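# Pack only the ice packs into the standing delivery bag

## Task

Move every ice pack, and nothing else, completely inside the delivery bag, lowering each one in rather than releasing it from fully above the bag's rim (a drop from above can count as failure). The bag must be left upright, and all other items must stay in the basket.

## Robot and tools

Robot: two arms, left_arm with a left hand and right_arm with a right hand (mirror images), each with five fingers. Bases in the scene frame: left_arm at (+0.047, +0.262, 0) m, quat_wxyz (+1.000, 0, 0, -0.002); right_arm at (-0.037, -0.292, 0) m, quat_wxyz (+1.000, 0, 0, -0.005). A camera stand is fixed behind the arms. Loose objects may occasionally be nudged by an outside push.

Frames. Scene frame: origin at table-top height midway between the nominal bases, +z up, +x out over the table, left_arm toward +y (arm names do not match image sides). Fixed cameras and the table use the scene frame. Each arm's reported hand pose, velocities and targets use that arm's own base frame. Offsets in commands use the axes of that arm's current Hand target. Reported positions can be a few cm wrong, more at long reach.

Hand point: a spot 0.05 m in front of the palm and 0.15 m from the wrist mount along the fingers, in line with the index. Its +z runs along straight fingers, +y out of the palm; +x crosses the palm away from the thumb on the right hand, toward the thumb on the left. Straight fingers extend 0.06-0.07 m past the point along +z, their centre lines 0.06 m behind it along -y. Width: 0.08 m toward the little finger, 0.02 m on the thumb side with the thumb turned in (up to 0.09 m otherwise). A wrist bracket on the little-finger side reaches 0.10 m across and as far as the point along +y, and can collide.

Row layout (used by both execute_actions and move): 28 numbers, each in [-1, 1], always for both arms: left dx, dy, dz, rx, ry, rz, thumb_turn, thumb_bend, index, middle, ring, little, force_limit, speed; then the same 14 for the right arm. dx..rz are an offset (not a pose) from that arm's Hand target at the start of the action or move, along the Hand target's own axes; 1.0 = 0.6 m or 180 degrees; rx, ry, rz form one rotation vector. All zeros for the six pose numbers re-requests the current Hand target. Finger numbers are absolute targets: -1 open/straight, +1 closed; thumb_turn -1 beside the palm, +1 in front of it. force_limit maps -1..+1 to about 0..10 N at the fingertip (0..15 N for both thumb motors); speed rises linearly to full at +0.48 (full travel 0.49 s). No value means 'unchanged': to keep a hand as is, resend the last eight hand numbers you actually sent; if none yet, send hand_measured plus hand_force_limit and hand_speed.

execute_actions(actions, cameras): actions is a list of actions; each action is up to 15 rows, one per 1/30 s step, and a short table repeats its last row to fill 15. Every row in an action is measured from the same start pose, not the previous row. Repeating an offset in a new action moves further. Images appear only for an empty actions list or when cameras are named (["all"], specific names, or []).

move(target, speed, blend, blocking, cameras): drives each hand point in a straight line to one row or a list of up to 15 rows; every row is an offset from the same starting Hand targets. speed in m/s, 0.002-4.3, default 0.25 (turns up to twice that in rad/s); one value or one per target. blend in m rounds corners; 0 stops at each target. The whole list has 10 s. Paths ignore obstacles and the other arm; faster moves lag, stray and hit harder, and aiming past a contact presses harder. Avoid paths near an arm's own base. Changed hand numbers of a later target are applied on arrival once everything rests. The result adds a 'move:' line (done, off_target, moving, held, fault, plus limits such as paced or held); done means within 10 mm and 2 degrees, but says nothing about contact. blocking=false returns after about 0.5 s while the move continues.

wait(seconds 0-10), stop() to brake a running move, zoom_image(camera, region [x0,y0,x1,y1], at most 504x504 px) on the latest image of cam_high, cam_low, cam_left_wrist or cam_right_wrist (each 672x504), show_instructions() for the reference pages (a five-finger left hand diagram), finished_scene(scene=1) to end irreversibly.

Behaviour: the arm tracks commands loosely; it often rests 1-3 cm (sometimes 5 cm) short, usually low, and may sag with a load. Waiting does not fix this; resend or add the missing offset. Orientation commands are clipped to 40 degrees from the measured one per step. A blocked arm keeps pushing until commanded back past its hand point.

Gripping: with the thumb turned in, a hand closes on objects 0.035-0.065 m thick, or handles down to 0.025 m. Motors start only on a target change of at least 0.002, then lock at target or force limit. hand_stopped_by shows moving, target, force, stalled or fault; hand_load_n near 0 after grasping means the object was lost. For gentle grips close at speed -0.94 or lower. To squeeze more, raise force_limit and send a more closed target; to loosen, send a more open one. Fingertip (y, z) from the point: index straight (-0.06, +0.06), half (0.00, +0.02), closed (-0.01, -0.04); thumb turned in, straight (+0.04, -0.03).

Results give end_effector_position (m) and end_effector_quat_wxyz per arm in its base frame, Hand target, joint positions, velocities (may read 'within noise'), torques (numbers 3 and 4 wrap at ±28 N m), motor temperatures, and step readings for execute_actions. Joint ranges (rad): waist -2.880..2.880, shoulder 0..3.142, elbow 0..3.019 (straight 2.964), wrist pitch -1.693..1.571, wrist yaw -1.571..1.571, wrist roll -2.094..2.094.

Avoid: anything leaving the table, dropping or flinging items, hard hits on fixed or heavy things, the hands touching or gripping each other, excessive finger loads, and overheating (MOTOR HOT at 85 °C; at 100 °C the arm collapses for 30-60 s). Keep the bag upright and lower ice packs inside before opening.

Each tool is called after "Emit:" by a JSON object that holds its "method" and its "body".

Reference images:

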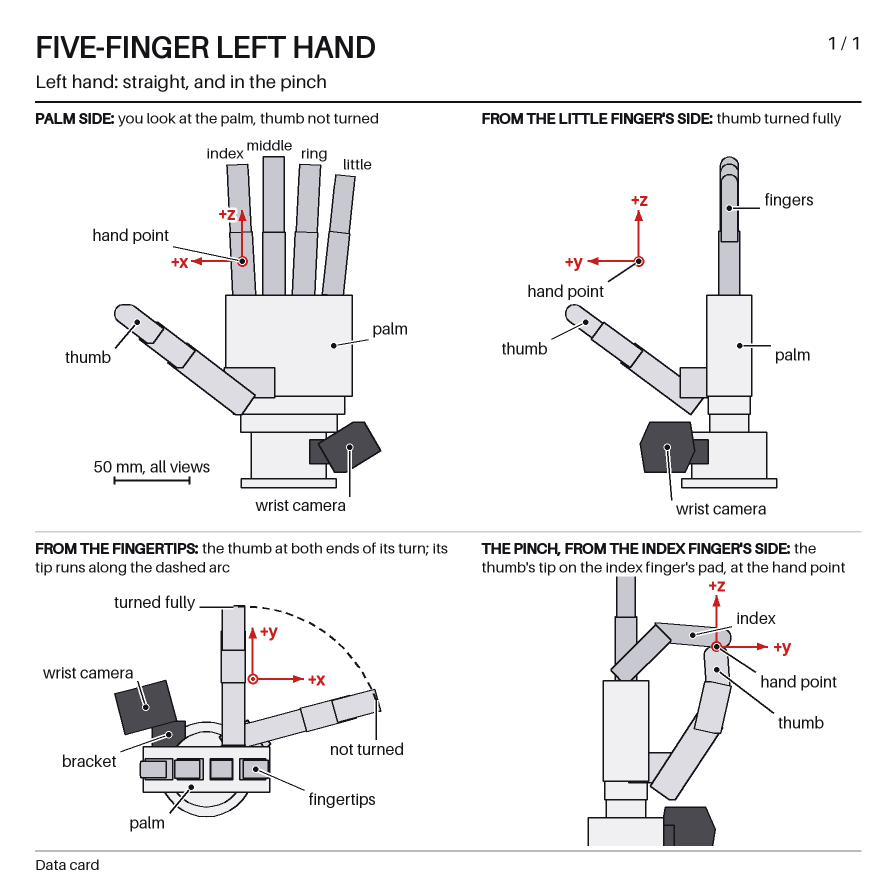

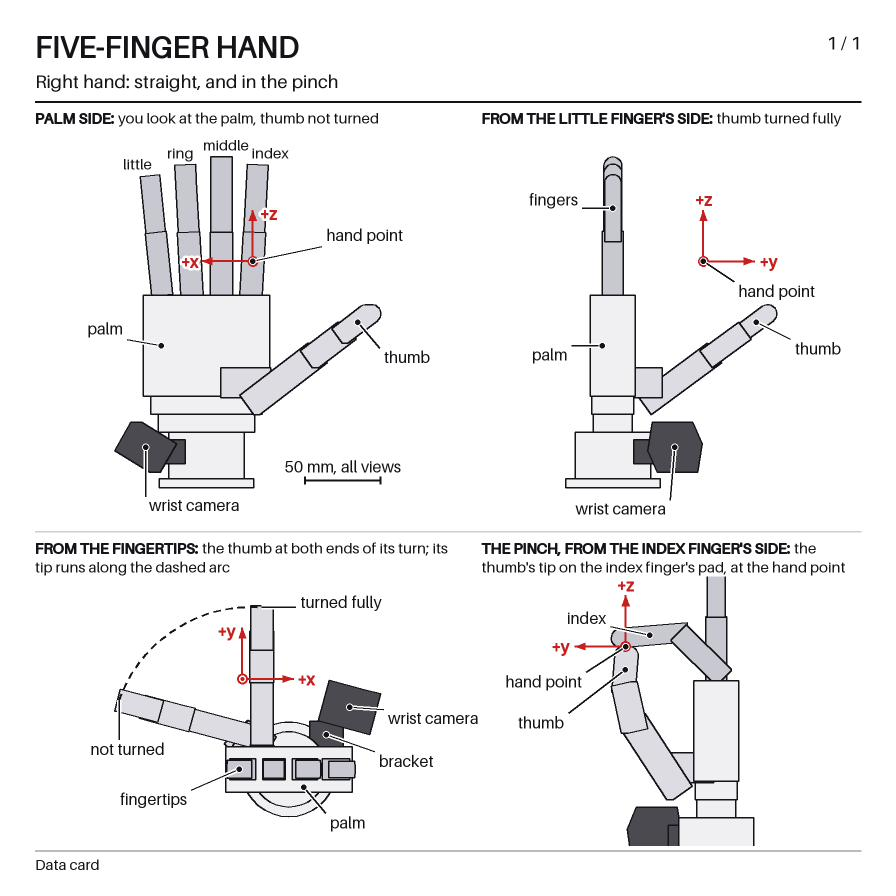

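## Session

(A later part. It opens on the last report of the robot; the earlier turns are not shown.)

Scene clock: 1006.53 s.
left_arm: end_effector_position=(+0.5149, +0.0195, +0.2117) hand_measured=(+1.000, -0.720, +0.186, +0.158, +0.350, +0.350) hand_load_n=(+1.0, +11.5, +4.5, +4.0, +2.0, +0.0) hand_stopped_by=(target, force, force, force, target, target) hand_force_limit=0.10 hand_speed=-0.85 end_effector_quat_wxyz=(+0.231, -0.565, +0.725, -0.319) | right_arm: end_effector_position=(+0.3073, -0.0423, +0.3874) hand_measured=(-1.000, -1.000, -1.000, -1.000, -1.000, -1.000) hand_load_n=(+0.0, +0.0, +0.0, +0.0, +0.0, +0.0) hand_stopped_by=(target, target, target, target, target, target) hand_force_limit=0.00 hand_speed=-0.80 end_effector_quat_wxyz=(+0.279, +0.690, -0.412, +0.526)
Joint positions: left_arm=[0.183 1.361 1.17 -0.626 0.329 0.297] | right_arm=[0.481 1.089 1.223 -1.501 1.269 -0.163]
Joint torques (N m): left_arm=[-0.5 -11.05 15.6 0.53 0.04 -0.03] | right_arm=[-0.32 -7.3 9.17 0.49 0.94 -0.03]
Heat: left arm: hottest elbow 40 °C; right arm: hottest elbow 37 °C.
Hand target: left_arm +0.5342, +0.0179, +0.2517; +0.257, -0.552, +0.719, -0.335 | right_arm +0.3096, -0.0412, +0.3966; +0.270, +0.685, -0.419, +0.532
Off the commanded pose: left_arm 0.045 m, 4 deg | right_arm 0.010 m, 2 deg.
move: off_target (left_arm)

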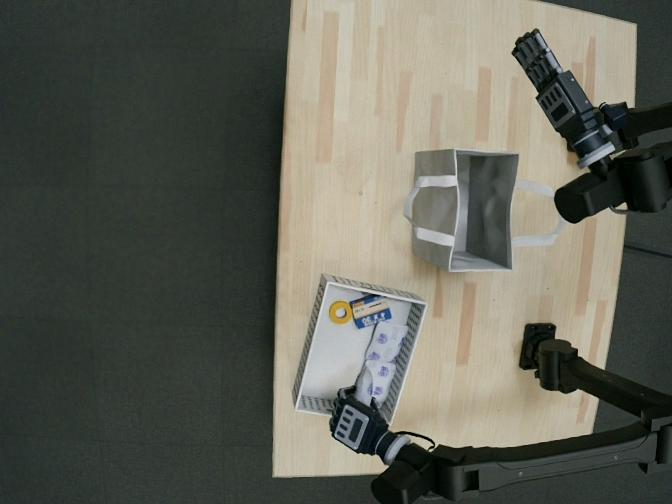

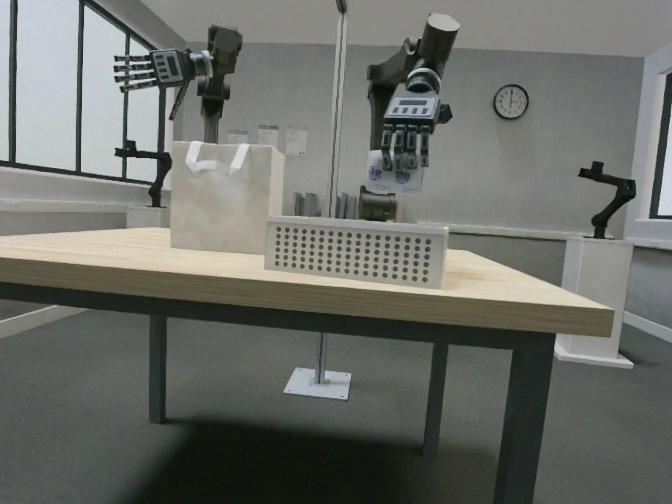

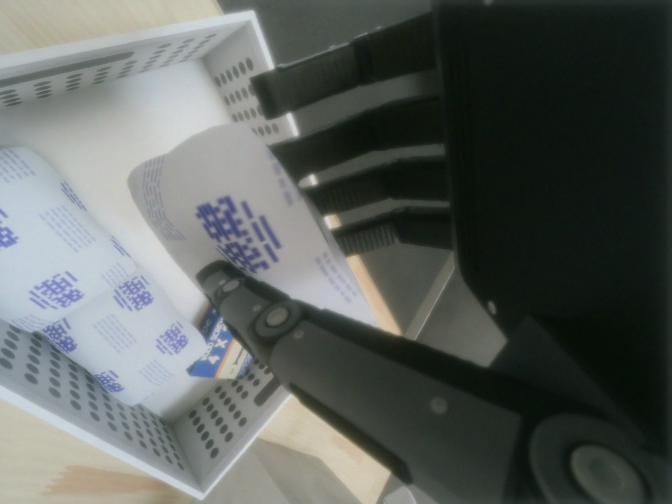

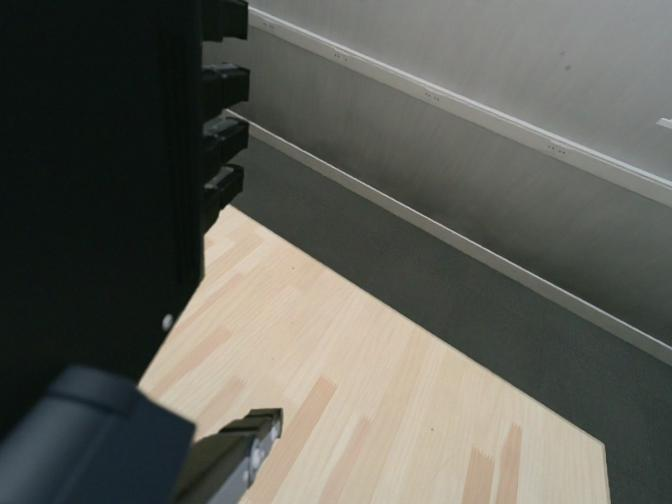

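Emit:
{"method": "move", "body": {"target": [[0, -0.166, -0.139, 0, 0, 0, 1, -0.3, 0.35, 0.35, 0.35, 0.35, 0.1, -0.85, 0.13, 0.166, 0.097, 0, 0, 0, -1, -1, -1, -1, -1, -1, 0, -0.8],[0.8115, 0.0007, -0.3378, 0, 0.3192, 0.2679, 1, -0.3, 0.35, 0.35, 0.35, 0.35, 0.1, -0.85, 0.13, 0.166, 0.097, 0, 0, 0, -1, -1, -1, -1, -1, -1, 0, -0.8]], "speed": 0.2, "cameras": ["all"]}}

Scene clock: 1108.90 s.
left_arm: end_effector_position=(+0.2517, -0.4028, +0.3512) hand_measured=(+1.000, -0.720, +0.186, +0.158, +0.350, +0.350) hand_load_n=(+1.0, +12.0, +4.5, +4.0, +2.0, +0.0) hand_stopped_by=(target, force, force, force, target, target) hand_force_limit=0.10 hand_speed=-0.85 end_effector_quat_wxyz=(-0.016, -0.012, +0.914, -0.404) | right_arm: end_effector_position=(+0.2610, -0.1582, +0.4444) hand_measured=(-1.000, -1.000, -1.000, -1.000, -1.000, -1.000) hand_load_n=(+0.0, +0.0, +0.0, +0.0, +0.5, +0.0) hand_stopped_by=(target, target, target, target, target, target) hand_force_limit=0.00 hand_speed=-0.80 end_effector_quat_wxyz=(+0.271, +0.689, -0.417, +0.527)
Joint positions: left_arm=[-0.803 1.323 1.506 -1.096 0.556 0.547] | right_arm=[0.098 0.783 1.139 -0.976 1.031 -0.952]
Joint torques (N m): left_arm=[-0.15 -8.88 15.61 0.44 0.32 0.07] | right_arm=[-1.08 -4.19 7.27 2.25 0.35 -0.19]
Motor temperatures (°C): left_arm=[22 26 46 24 24 25] | right_arm=[23 27 37 23 23 22]
Heat: left arm: hottest elbow 46 °C; right arm: hottest elbow 37 °C.
Hand target: left_arm +0.2582, -0.4125, +0.3814; +0.000, +0.000, +0.907, -0.422 | right_arm +0.2597, -0.1612, +0.4467; +0.270, +0.685, -0.419, +0.532
Off the commanded pose: left_arm 0.032 m, 3 deg | right_arm 0.004 m, 1 deg.
move: off_target (left_arm)

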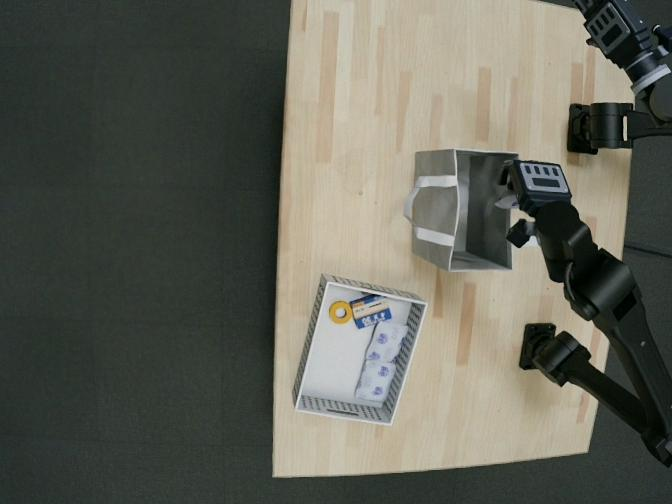

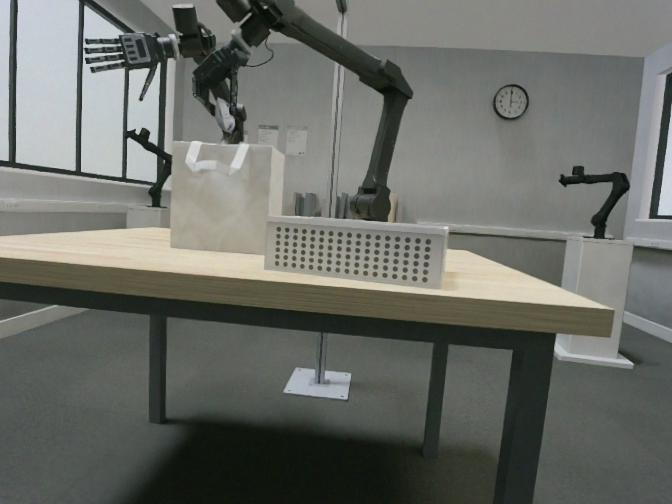

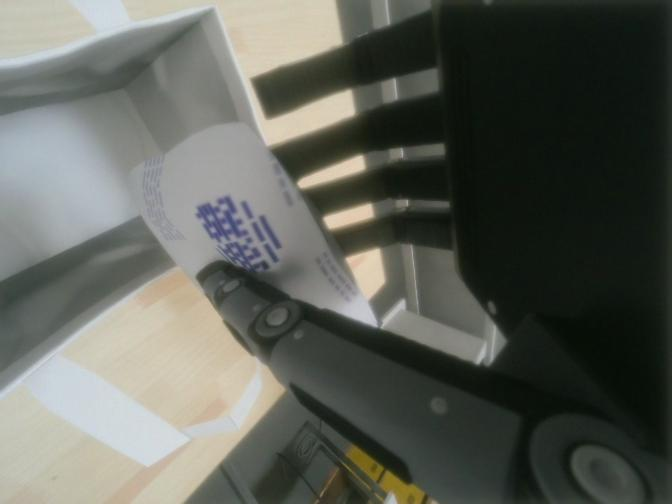

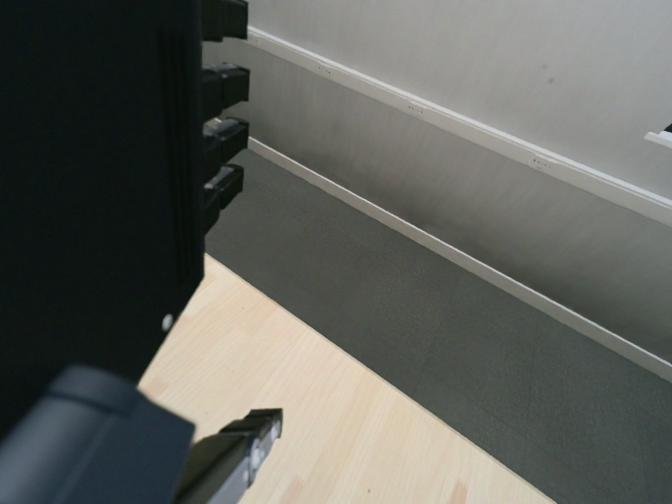

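Emit:
{"method": "zoom_image", "body": {"camera": "cam_high", "region": [400, 130, 600, 290]}}

Emit:
{"method": "zoom_image", "body": {"camera": "cam_low", "region": [140, 0, 340, 270]}}

Emit:
{"method": "zoom_image", "body": {"camera": "cam_left_wrist", "region": [0, 0, 500, 420]}}

Scaled by 2.520 from the camera's 672x504 image, which has a finer 960x720 frame.

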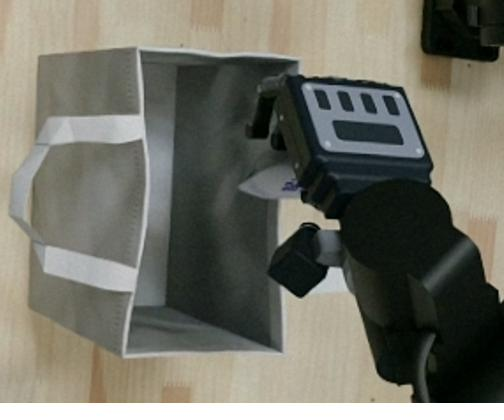

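Scaled by 1.867 from the camera's 672x504 image, which has a finer 960x720 frame.

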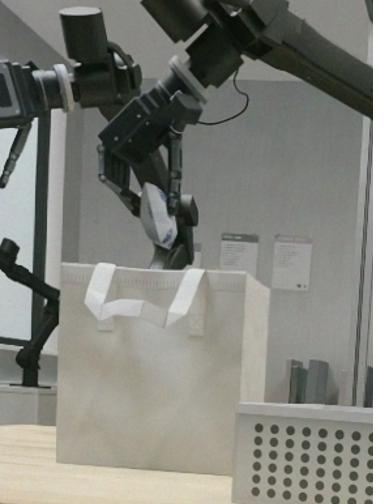

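Scaled by 1.008 from the camera's 672x504 image, which has a finer 960x720 frame.

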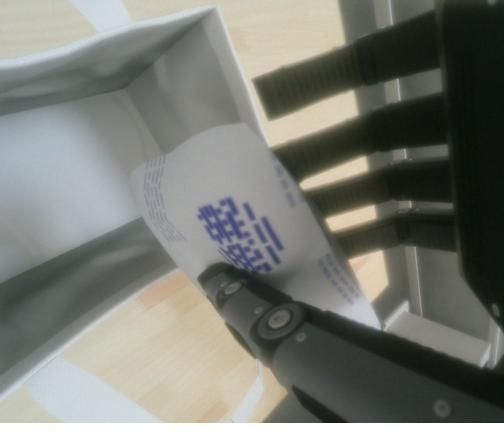

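Emit:
{"method": "move", "body": {"target": [-0.075, -0.0383, -0.0322, 0, 0, 0, 1, -0.3, 0.35, 0.35, 0.35, 0.35, 0.1, -0.85, 0, 0, 0, 0, 0, 0, -1, -1, -1, -1, -1, -1, 0, -0.8], "speed": 0.12, "cameras": ["cam_high","cam_low","cam_left_wrist"]}}

Emit:
{"method": "zoom_image", "body": {"camera": "cam_high", "region": [400, 130, 600, 290]}}

Emit:
{"method": "zoom_image", "body": {"camera": "cam_low", "region": [140, 0, 340, 270]}}

Scene clock: 1233.80 s.
left_arm: end_effector_position=(+0.2950, -0.4069, +0.3826) hand_measured=(+1.000, -0.720, +0.186, +0.158, +0.350, +0.350) hand_load_n=(+1.0, +11.5, +4.5, +4.0, +2.5, +0.0) hand_stopped_by=(target, force, force, force, target, target) hand_force_limit=0.10 hand_speed=-0.85 end_effector_quat_wxyz=(-0.017, -0.009, +0.914, -0.405) | right_arm: end_effector_position=(+0.2610, -0.1582, +0.4444) hand_measured=(-1.000, -1.000, -1.000, -1.000, -1.000, -1.000) hand_load_n=(+0.0, +0.0, +0.0, +0.0, +0.0, +0.0) hand_stopped_by=(target, target, target, target, target, target) hand_force_limit=0.00 hand_speed=-0.80 end_effector_quat_wxyz=(+0.271, +0.689, -0.417, +0.527)
Joint positions: left_arm=[-0.739 1.437 1.706 -1.218 0.599 0.613] | right_arm=[0.098 0.783 1.139 -0.976 1.031 -0.952]
Joint torques (N m): left_arm=[0.44 -10.34 15.3 0.21 0.46 0.07] | right_arm=[-1.14 -4.19 7.27 2.26 0.35 -0.2]
Motor temperatures (°C): left_arm=[22 25 51 24 24 25] | right_arm=[23 26 35 23 22 22]
Heat: left arm: hottest elbow 51 °C; right arm: hottest elbow 35 °C.
Hand target: left_arm +0.3032, -0.4124, +0.4114; +0.000, +0.000, +0.907, -0.422 | right_arm +0.2597, -0.1612, +0.4467; +0.270, +0.685, -0.419, +0.532
Off the commanded pose: left_arm 0.030 m, 3 deg | right_arm 0.004 m, 1 deg.
move: off_target (left_arm)
Images, in order (width x height): cam_high 672x504, cam_low 672x504, cam_left_wrist 672x504.

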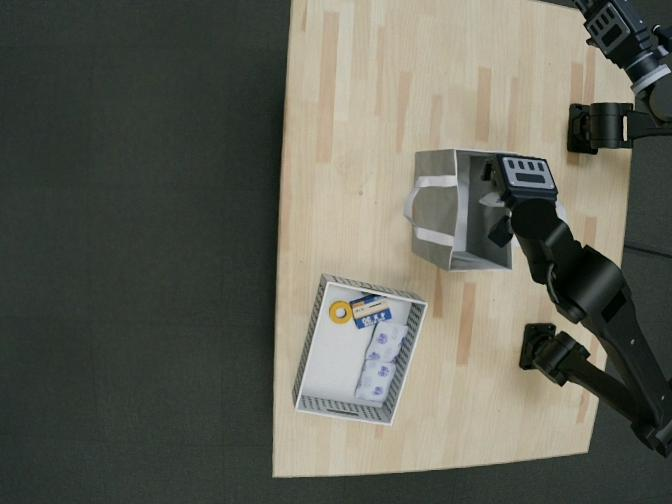

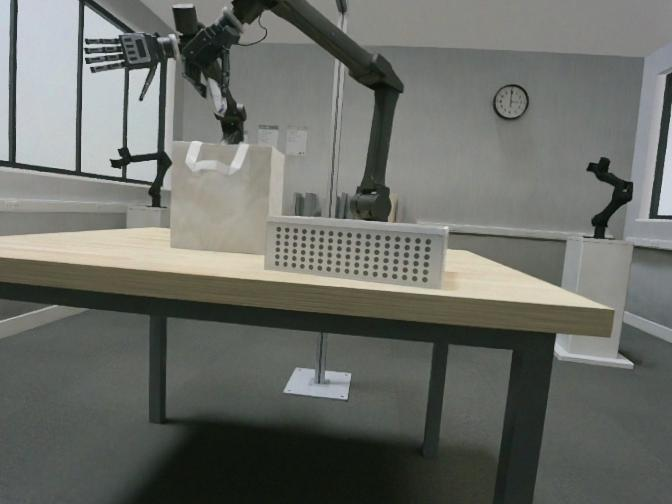

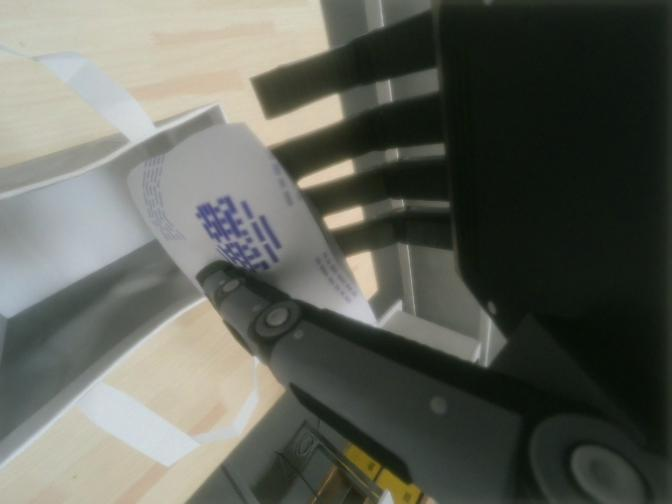

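Scaled by 2.520 from the camera's 672x504 image, which has a finer 960x720 frame.

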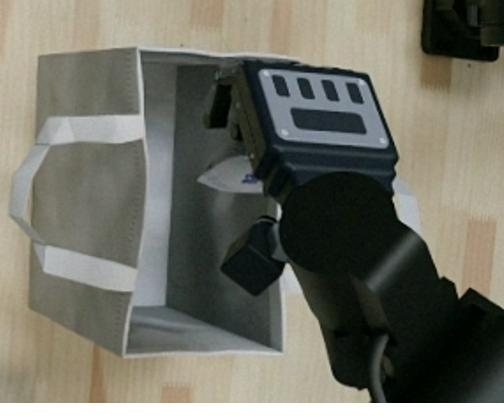

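Scaled by 1.867 from the camera's 672x504 image, which has a finer 960x720 frame.

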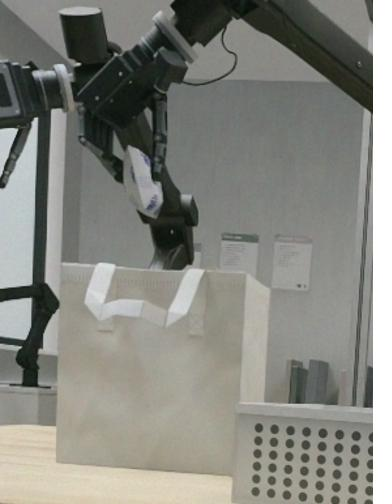

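Emit:
{"method": "move", "body": {"target": [-0.0417, 0.0638, 0.0537, 0, 0, 0, 1, -0.3, 0.35, 0.35, 0.35, 0.35, 0.1, -0.85, 0, 0, 0, 0, 0, 0, -1, -1, -1, -1, -1, -1, 0, -0.8], "speed": 0.12, "cameras": ["cam_high","cam_low","cam_left_wrist"]}}

Emit:
{"method": "zoom_image", "body": {"camera": "cam_high", "region": [400, 130, 600, 290]}}

Emit:
{"method": "zoom_image", "body": {"camera": "cam_low", "region": [140, 0, 340, 270]}}

Scene clock: 1270.10 s.
left_arm: end_effector_position=(+0.3222, -0.4111, +0.3615) hand_measured=(+1.000, -0.720, +0.186, +0.158, +0.350, +0.350) hand_load_n=(+1.0, +12.0, +4.5, +4.0, +2.0, +0.0) hand_stopped_by=(target, force, force, force, target, target) hand_force_limit=0.10 hand_speed=-0.85 end_effector_quat_wxyz=(-0.007, -0.003, +0.909, -0.416) | right_arm: end_effector_position=(+0.2610, -0.1582, +0.4444) hand_measured=(-1.000, -1.000, -1.000, -1.000, -1.000, -1.000) hand_load_n=(+0.0, +0.0, +0.0, +0.0, +0.0, +0.0) hand_stopped_by=(target, target, target, target, target, target) hand_force_limit=0.00 hand_speed=-0.80 end_effector_quat_wxyz=(+0.271, +0.689, -0.417, +0.527)
Joint positions: left_arm=[-0.706 1.466 1.675 -1.143 0.621 0.649] | right_arm=[0.098 0.783 1.139 -0.976 1.031 -0.952]
Joint torques (N m): left_arm=[0.62 -11.87 9.42 1.39 0.46 0.1] | right_arm=[-1.14 -4.19 7.27 2.25 0.35 -0.2]
Motor temperatures (°C): left_arm=[22 25 55 24 25 25] | right_arm=[23 26 35 23 22 22]
Heat: left arm: hottest elbow 55 °C; right arm: hottest elbow 35 °C.
Hand target: left_arm +0.3282, -0.4124, +0.3613; +0.000, +0.000, +0.907, -0.422 | right_arm +0.2597, -0.1612, +0.4467; +0.270, +0.685, -0.419, +0.532
Off the commanded pose: left_arm 0.006 m, 1 deg | right_arm 0.004 m, 1 deg.
move: done
Images, in order (width x height): cam_high 672x504, cam_low 672x504, cam_left_wrist 672x504.

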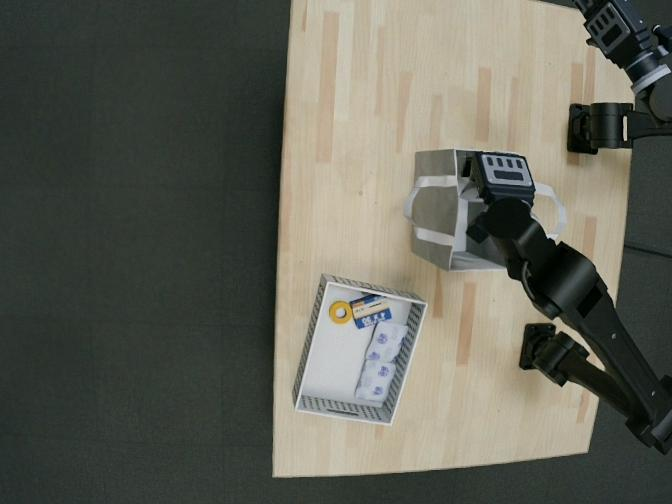

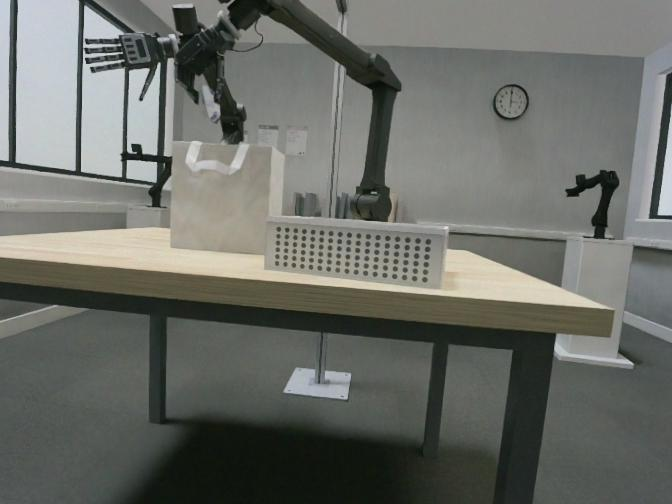

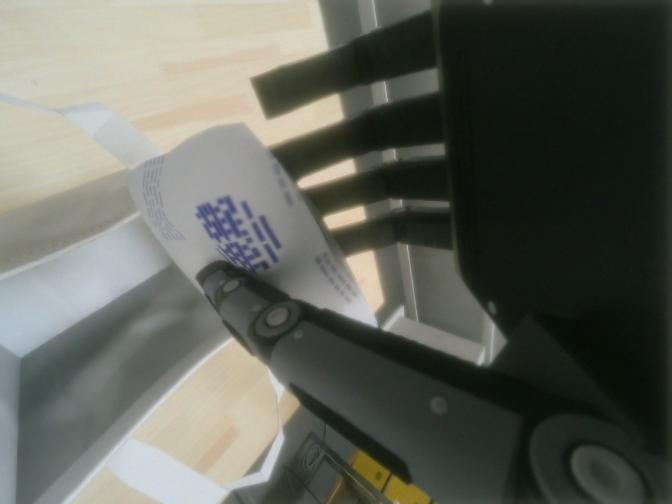

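Scaled by 2.520 from the camera's 672x504 image, which has a finer 960x720 frame.

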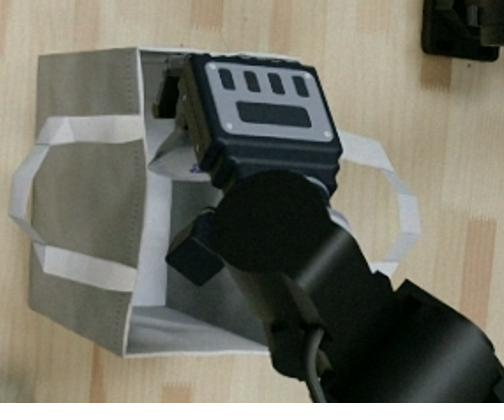

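Scaled by 1.867 from the camera's 672x504 image, which has a finer 960x720 frame.

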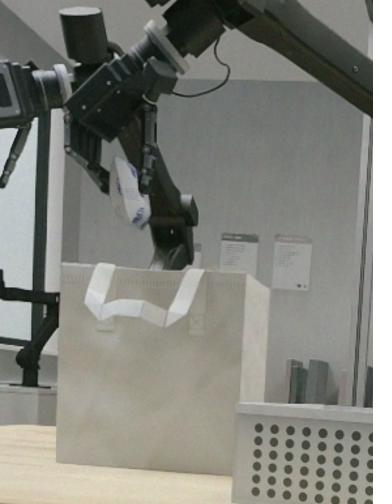

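Emit:
{"method": "move", "body": {"target": [0.0283, -0.0064, -0.0054, -0.111, 0, 0, 1, -0.3, 0.35, 0.35, 0.35, 0.35, 0.1, -0.85, 0, 0, 0, 0, 0, 0, -1, -1, -1, -1, -1, -1, 0, -0.8], "speed": 0.12, "cameras": ["cam_high","cam_low","cam_left_wrist"]}}

Emit:
{"method": "zoom_image", "body": {"camera": "cam_high", "region": [400, 130, 600, 290]}}

Emit:
{"method": "zoom_image", "body": {"camera": "cam_low", "region": [140, 0, 340, 270]}}

Scene clock: 1350.40 s.
left_arm: end_effector_position=(+0.3069, -0.4029, +0.3449) hand_measured=(+1.000, -0.720, +0.186, +0.158, +0.350, +0.350) hand_load_n=(+1.0, +11.5, +4.5, +4.0, +1.5, +0.0) hand_stopped_by=(target, force, force, force, target, target) hand_force_limit=0.10 hand_speed=-0.85 end_effector_quat_wxyz=(-0.014, -0.010, +0.970, -0.244) | right_arm: end_effector_position=(+0.2610, -0.1582, +0.4444) hand_measured=(-1.000, -1.000, -1.000, -1.000, -1.000, -1.000) hand_load_n=(+0.0, +0.0, +0.0, +0.5, +0.0, +0.0) hand_stopped_by=(target, target, target, target, target, target) hand_force_limit=0.00 hand_speed=-0.80 end_effector_quat_wxyz=(+0.271, +0.689, -0.417, +0.527)
Joint positions: left_arm=[-0.812 1.619 1.904 -1.499 0.349 0.674] | right_arm=[0.098 0.783 1.139 -0.976 1.031 -0.952]
Joint torques (N m): left_arm=[-0.44 -12.81 14.61 -0.28 0.08 0.07] | right_arm=[-1.14 -4.19 7.25 2.25 0.35 -0.19]
Motor temperatures (°C): left_arm=[22 25 41 24 25 25] | right_arm=[23 26 35 23 21 22]
Heat: left arm: hottest elbow 41 °C; right arm: hottest elbow 35 °C.
Hand target: left_arm +0.3112, -0.4124, +0.3665; +0.000, +0.000, +0.966, -0.258 | right_arm +0.2597, -0.1612, +0.4467; +0.270, +0.685, -0.419, +0.532
Off the commanded pose: left_arm 0.024 m, 3 deg | right_arm 0.004 m, 1 deg.
move: off_target (left_arm)
Images, in order (width x height): cam_high 672x504, cam_low 672x504, cam_left_wrist 672x504.

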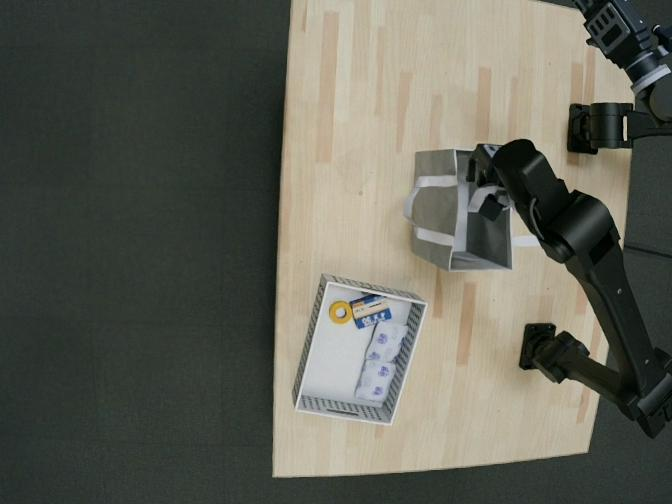

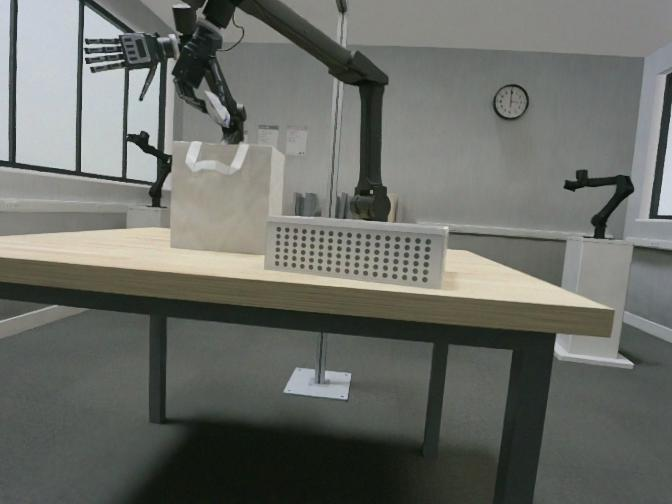

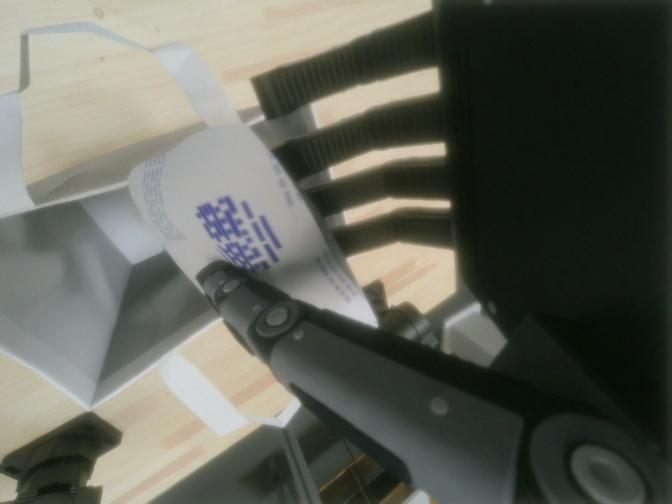

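Scaled by 2.520 from the camera's 672x504 image, which has a finer 960x720 frame.

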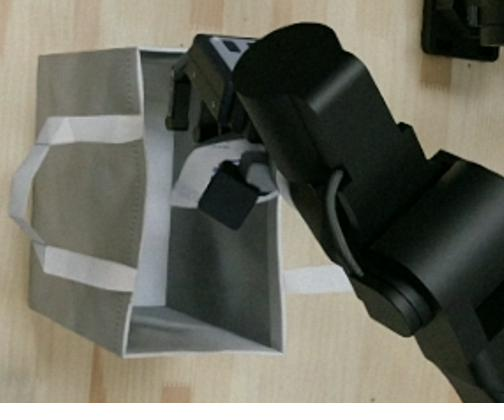

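Scaled by 1.867 from the camera's 672x504 image, which has a finer 960x720 frame.

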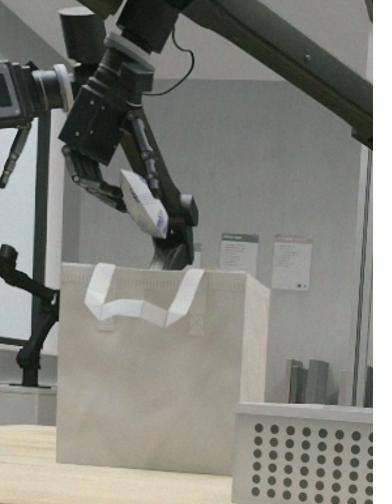

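Emit:
{"method": "zoom_image", "body": {"camera": "cam_left_wrist", "region": [0, 0, 460, 440]}}

Scaled by 1.096 from the camera's 672x504 image, which has a finer 960x720 frame.

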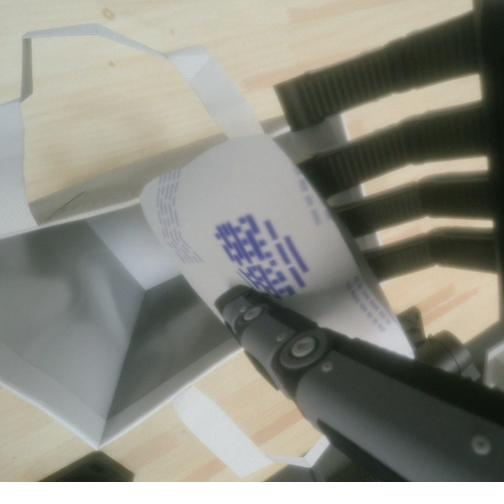

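Emit:
{"method": "move", "body": {"target": [0.0067, 0.0417, 0.0722, 0, 0, 0, 1, -0.3, 0.35, 0.35, 0.35, 0.35, 0.1, -0.85, 0, 0, 0, 0, 0, 0, -1, -1, -1, -1, -1, -1, 0, -0.8], "speed": 0.1, "cameras": ["cam_high","cam_low","cam_left_wrist"]}}

Emit:
{"method": "zoom_image", "body": {"camera": "cam_high", "region": [400, 130, 600, 290]}}

Emit:
{"method": "zoom_image", "body": {"camera": "cam_low", "region": [140, 0, 340, 270]}}

Emit:
{"method": "zoom_image", "body": {"camera": "cam_left_wrist", "region": [0, 0, 460, 440]}}

Scene clock: 1405.03 s.
left_arm: end_effector_position=(+0.3109, -0.4092, +0.3095) hand_measured=(+1.000, -0.720, +0.186, +0.158, +0.350, +0.350) hand_load_n=(+1.0, +11.5, +4.5, +4.0, +2.0, +0.0) hand_stopped_by=(target, force, force, force, target, target) hand_force_limit=0.10 hand_speed=-0.85 end_effector_quat_wxyz=(-0.009, -0.007, +0.969, -0.248) | right_arm: end_effector_position=(+0.2610, -0.1582, +0.4444) hand_measured=(-1.000, -1.000, -1.000, -1.000, -1.000, -1.000) hand_load_n=(+0.0, +0.5, +0.0, +0.0, +0.0, +0.0) hand_stopped_by=(target, target, target, target, target, target) hand_force_limit=0.00 hand_speed=-0.80 end_effector_quat_wxyz=(+0.271, +0.689, -0.417, +0.527)
Joint positions: left_arm=[-0.816 1.605 1.791 -1.385 0.346 0.674] | right_arm=[0.098 0.783 1.139 -0.976 1.031 -0.952]
Joint velocities: left_arm=[within noise] | right_arm=[-0.005 0.005 -0.002 0.002 -0.022 0.154]
Joint torques (N m): left_arm=[-0.56 -14.86 8.87 0.87 0.09 0.03] | right_arm=[-1.14 -4.19 7.27 2.25 0.35 -0.19]
Motor temperatures (°C): left_arm=[22 26 48 24 25 25] | right_arm=[23 26 35 23 21 22]
Heat: left arm: hottest elbow 48 °C; right arm: hottest elbow 35 °C.
Hand target: left_arm +0.3072, -0.4123, +0.3163; +0.000, +0.000, +0.966, -0.258 | right_arm +0.2597, -0.1612, +0.4467; +0.270, +0.685, -0.419, +0.532
Off the commanded pose: left_arm 0.008 m, 2 deg | right_arm 0.004 m, 1 deg.
move: done
Images, in order (width x height): cam_high 672x504, cam_low 672x504, cam_left_wrist 672x504.

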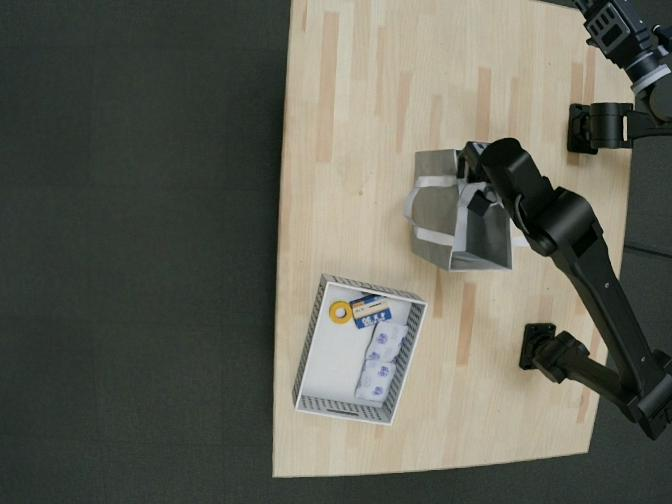

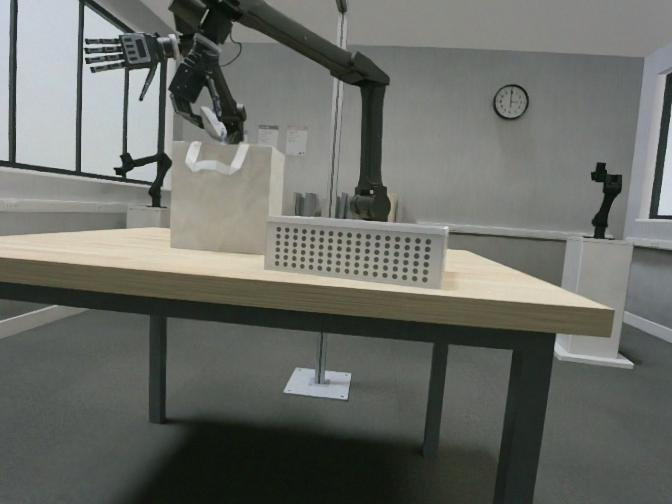

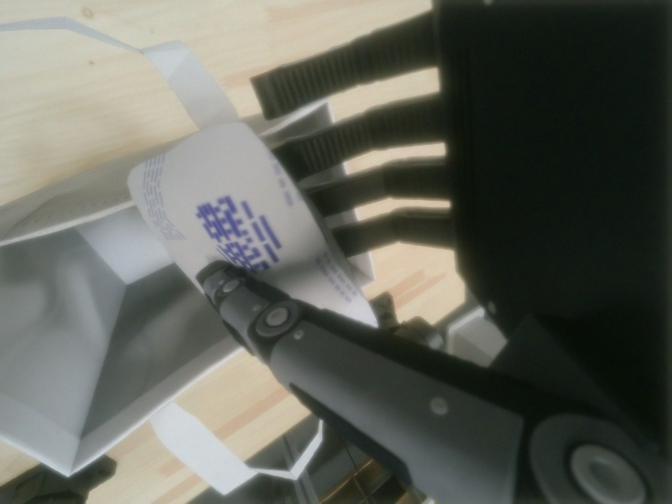

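Scaled by 2.520 from the camera's 672x504 image, which has a finer 960x720 frame.

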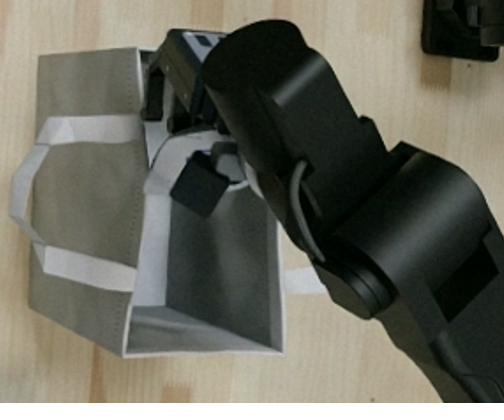

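Scaled by 1.867 from the camera's 672x504 image, which has a finer 960x720 frame.

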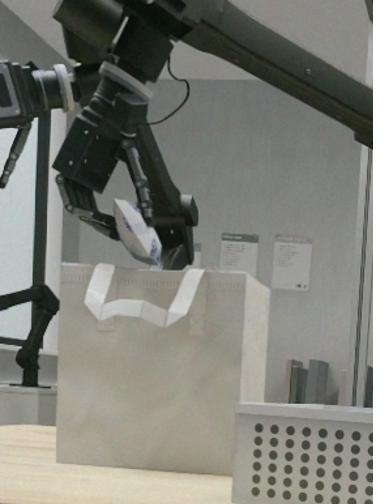

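Scaled by 1.096 from the camera's 672x504 image, which has a finer 960x720 frame.

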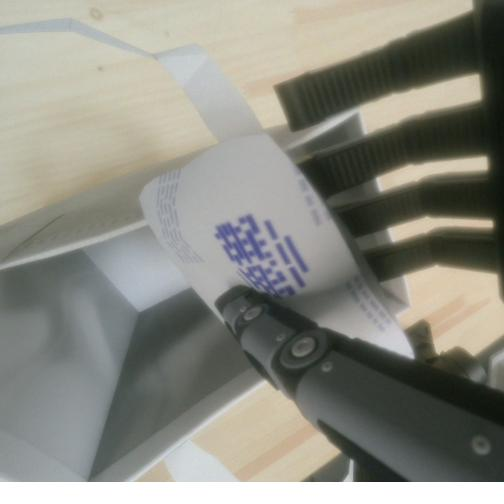

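Emit:
{"method": "move", "body": {"target": [[0, -0.0458, -0.0794, 0, 0, 0, 1, -0.3, 0.35, 0.35, 0.35, 0.35, 0.1, -0.85, 0, 0, 0, 0, 0, 0, -1, -1, -1, -1, -1, -1, 0, -0.8],[-0.0283, -0.0747, -0.0627, 0, -0.25, -0.433, 1, -0.3, 0.35, 0.35, 0.35, 0.35, 0.1, -0.85, 0, 0, 0, 0, 0, 0, -1, -1, -1, -1, -1, -1, 0, -0.8]], "speed": 0.2, "cameras": ["cam_high","cam_low","cam_left_wrist"]}}

Emit:
{"method": "zoom_image", "body": {"camera": "cam_high", "region": [400, 130, 600, 290]}}

Emit:
{"method": "zoom_image", "body": {"camera": "cam_low", "region": [140, 0, 340, 270]}}

Scene clock: 1474.13 s.
left_arm: end_effector_position=(+0.3218, -0.4207, +0.3478) hand_measured=(+1.000, -0.720, +0.186, +0.158, +0.350, +0.350) hand_load_n=(+1.0, +11.5, +4.5, +4.0, +2.0, +0.0) hand_stopped_by=(target, force, force, force, target, target) hand_force_limit=0.10 hand_speed=-0.85 end_effector_quat_wxyz=(-0.187, +0.682, -0.689, +0.160) | right_arm: end_effector_position=(+0.2610, -0.1582, +0.4444) hand_measured=(-1.000, -1.000, -1.000, -1.000, -1.000, -1.000) hand_load_n=(+0.0, +0.0, +0.5, +0.0, +0.0, +0.0) hand_stopped_by=(target, target, target, target, target, target) hand_force_limit=0.00 hand_speed=-0.80 end_effector_quat_wxyz=(+0.271, +0.689, -0.417, +0.527)
Joint positions: left_arm=[-0.952 1.606 1.906 -1.597 -0.42 -0.885] | right_arm=[0.098 0.783 1.139 -0.976 1.031 -0.952]
Joint torques (N m): left_arm=[-0.56 -12.69 14.41 -0.28 -0.57 -0.04] | right_arm=[-1.14 -4.19 7.27 2.25 0.35 -0.19]
Motor temperatures (°C): left_arm=[22 27 43 24 24 25] | right_arm=[23 26 35 23 21 22]
Heat: left arm: hottest elbow 43 °C; right arm: hottest elbow 35 °C.
Hand target: left_arm +0.3241, -0.4324, +0.3714; -0.183, +0.683, -0.683, +0.183 | right_arm +0.2597, -0.1612, +0.4467; +0.270, +0.685, -0.419, +0.532
Off the commanded pose: left_arm 0.026 m, 3 deg | right_arm 0.004 m, 1 deg.
move: off_target (left_arm)
Images, in order (width x height): cam_high 672x504, cam_low 672x504, cam_left_wrist 672x504.

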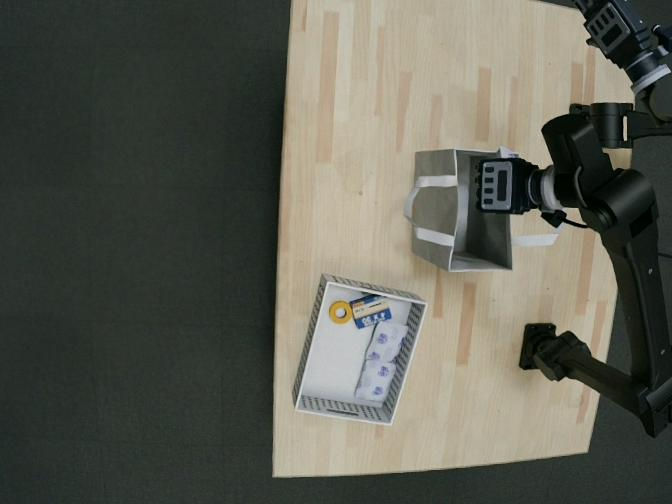

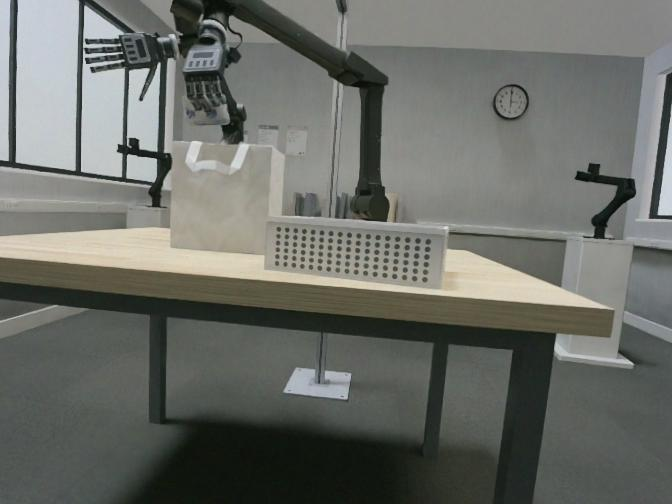

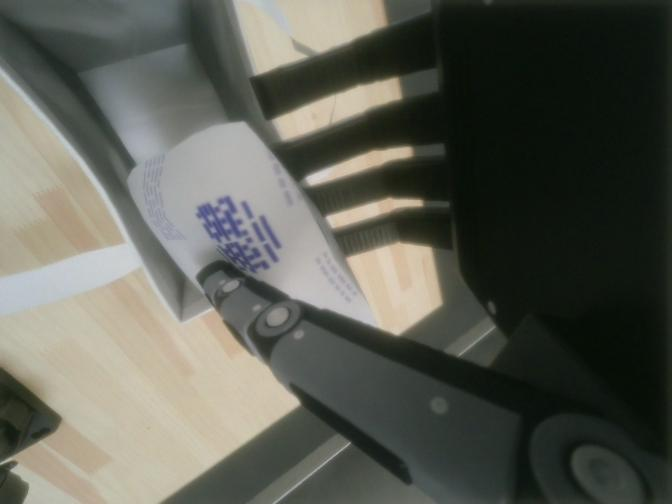

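Scaled by 2.520 from the camera's 672x504 image, which has a finer 960x720 frame.

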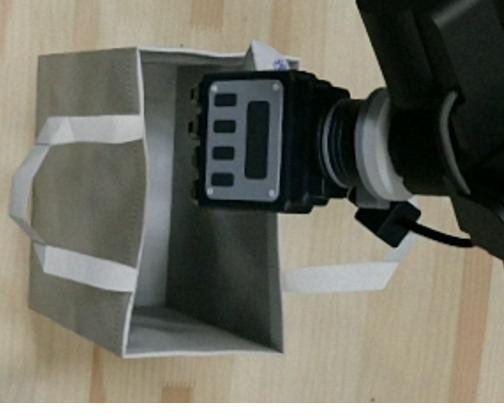

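Scaled by 1.867 from the camera's 672x504 image, which has a finer 960x720 frame.

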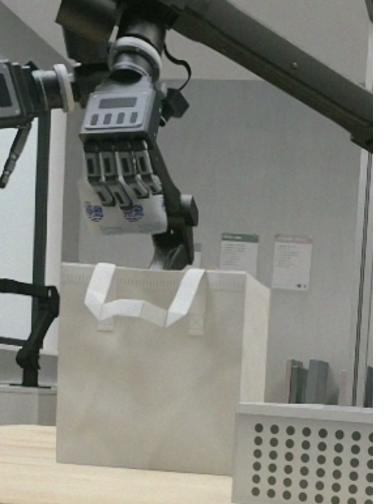

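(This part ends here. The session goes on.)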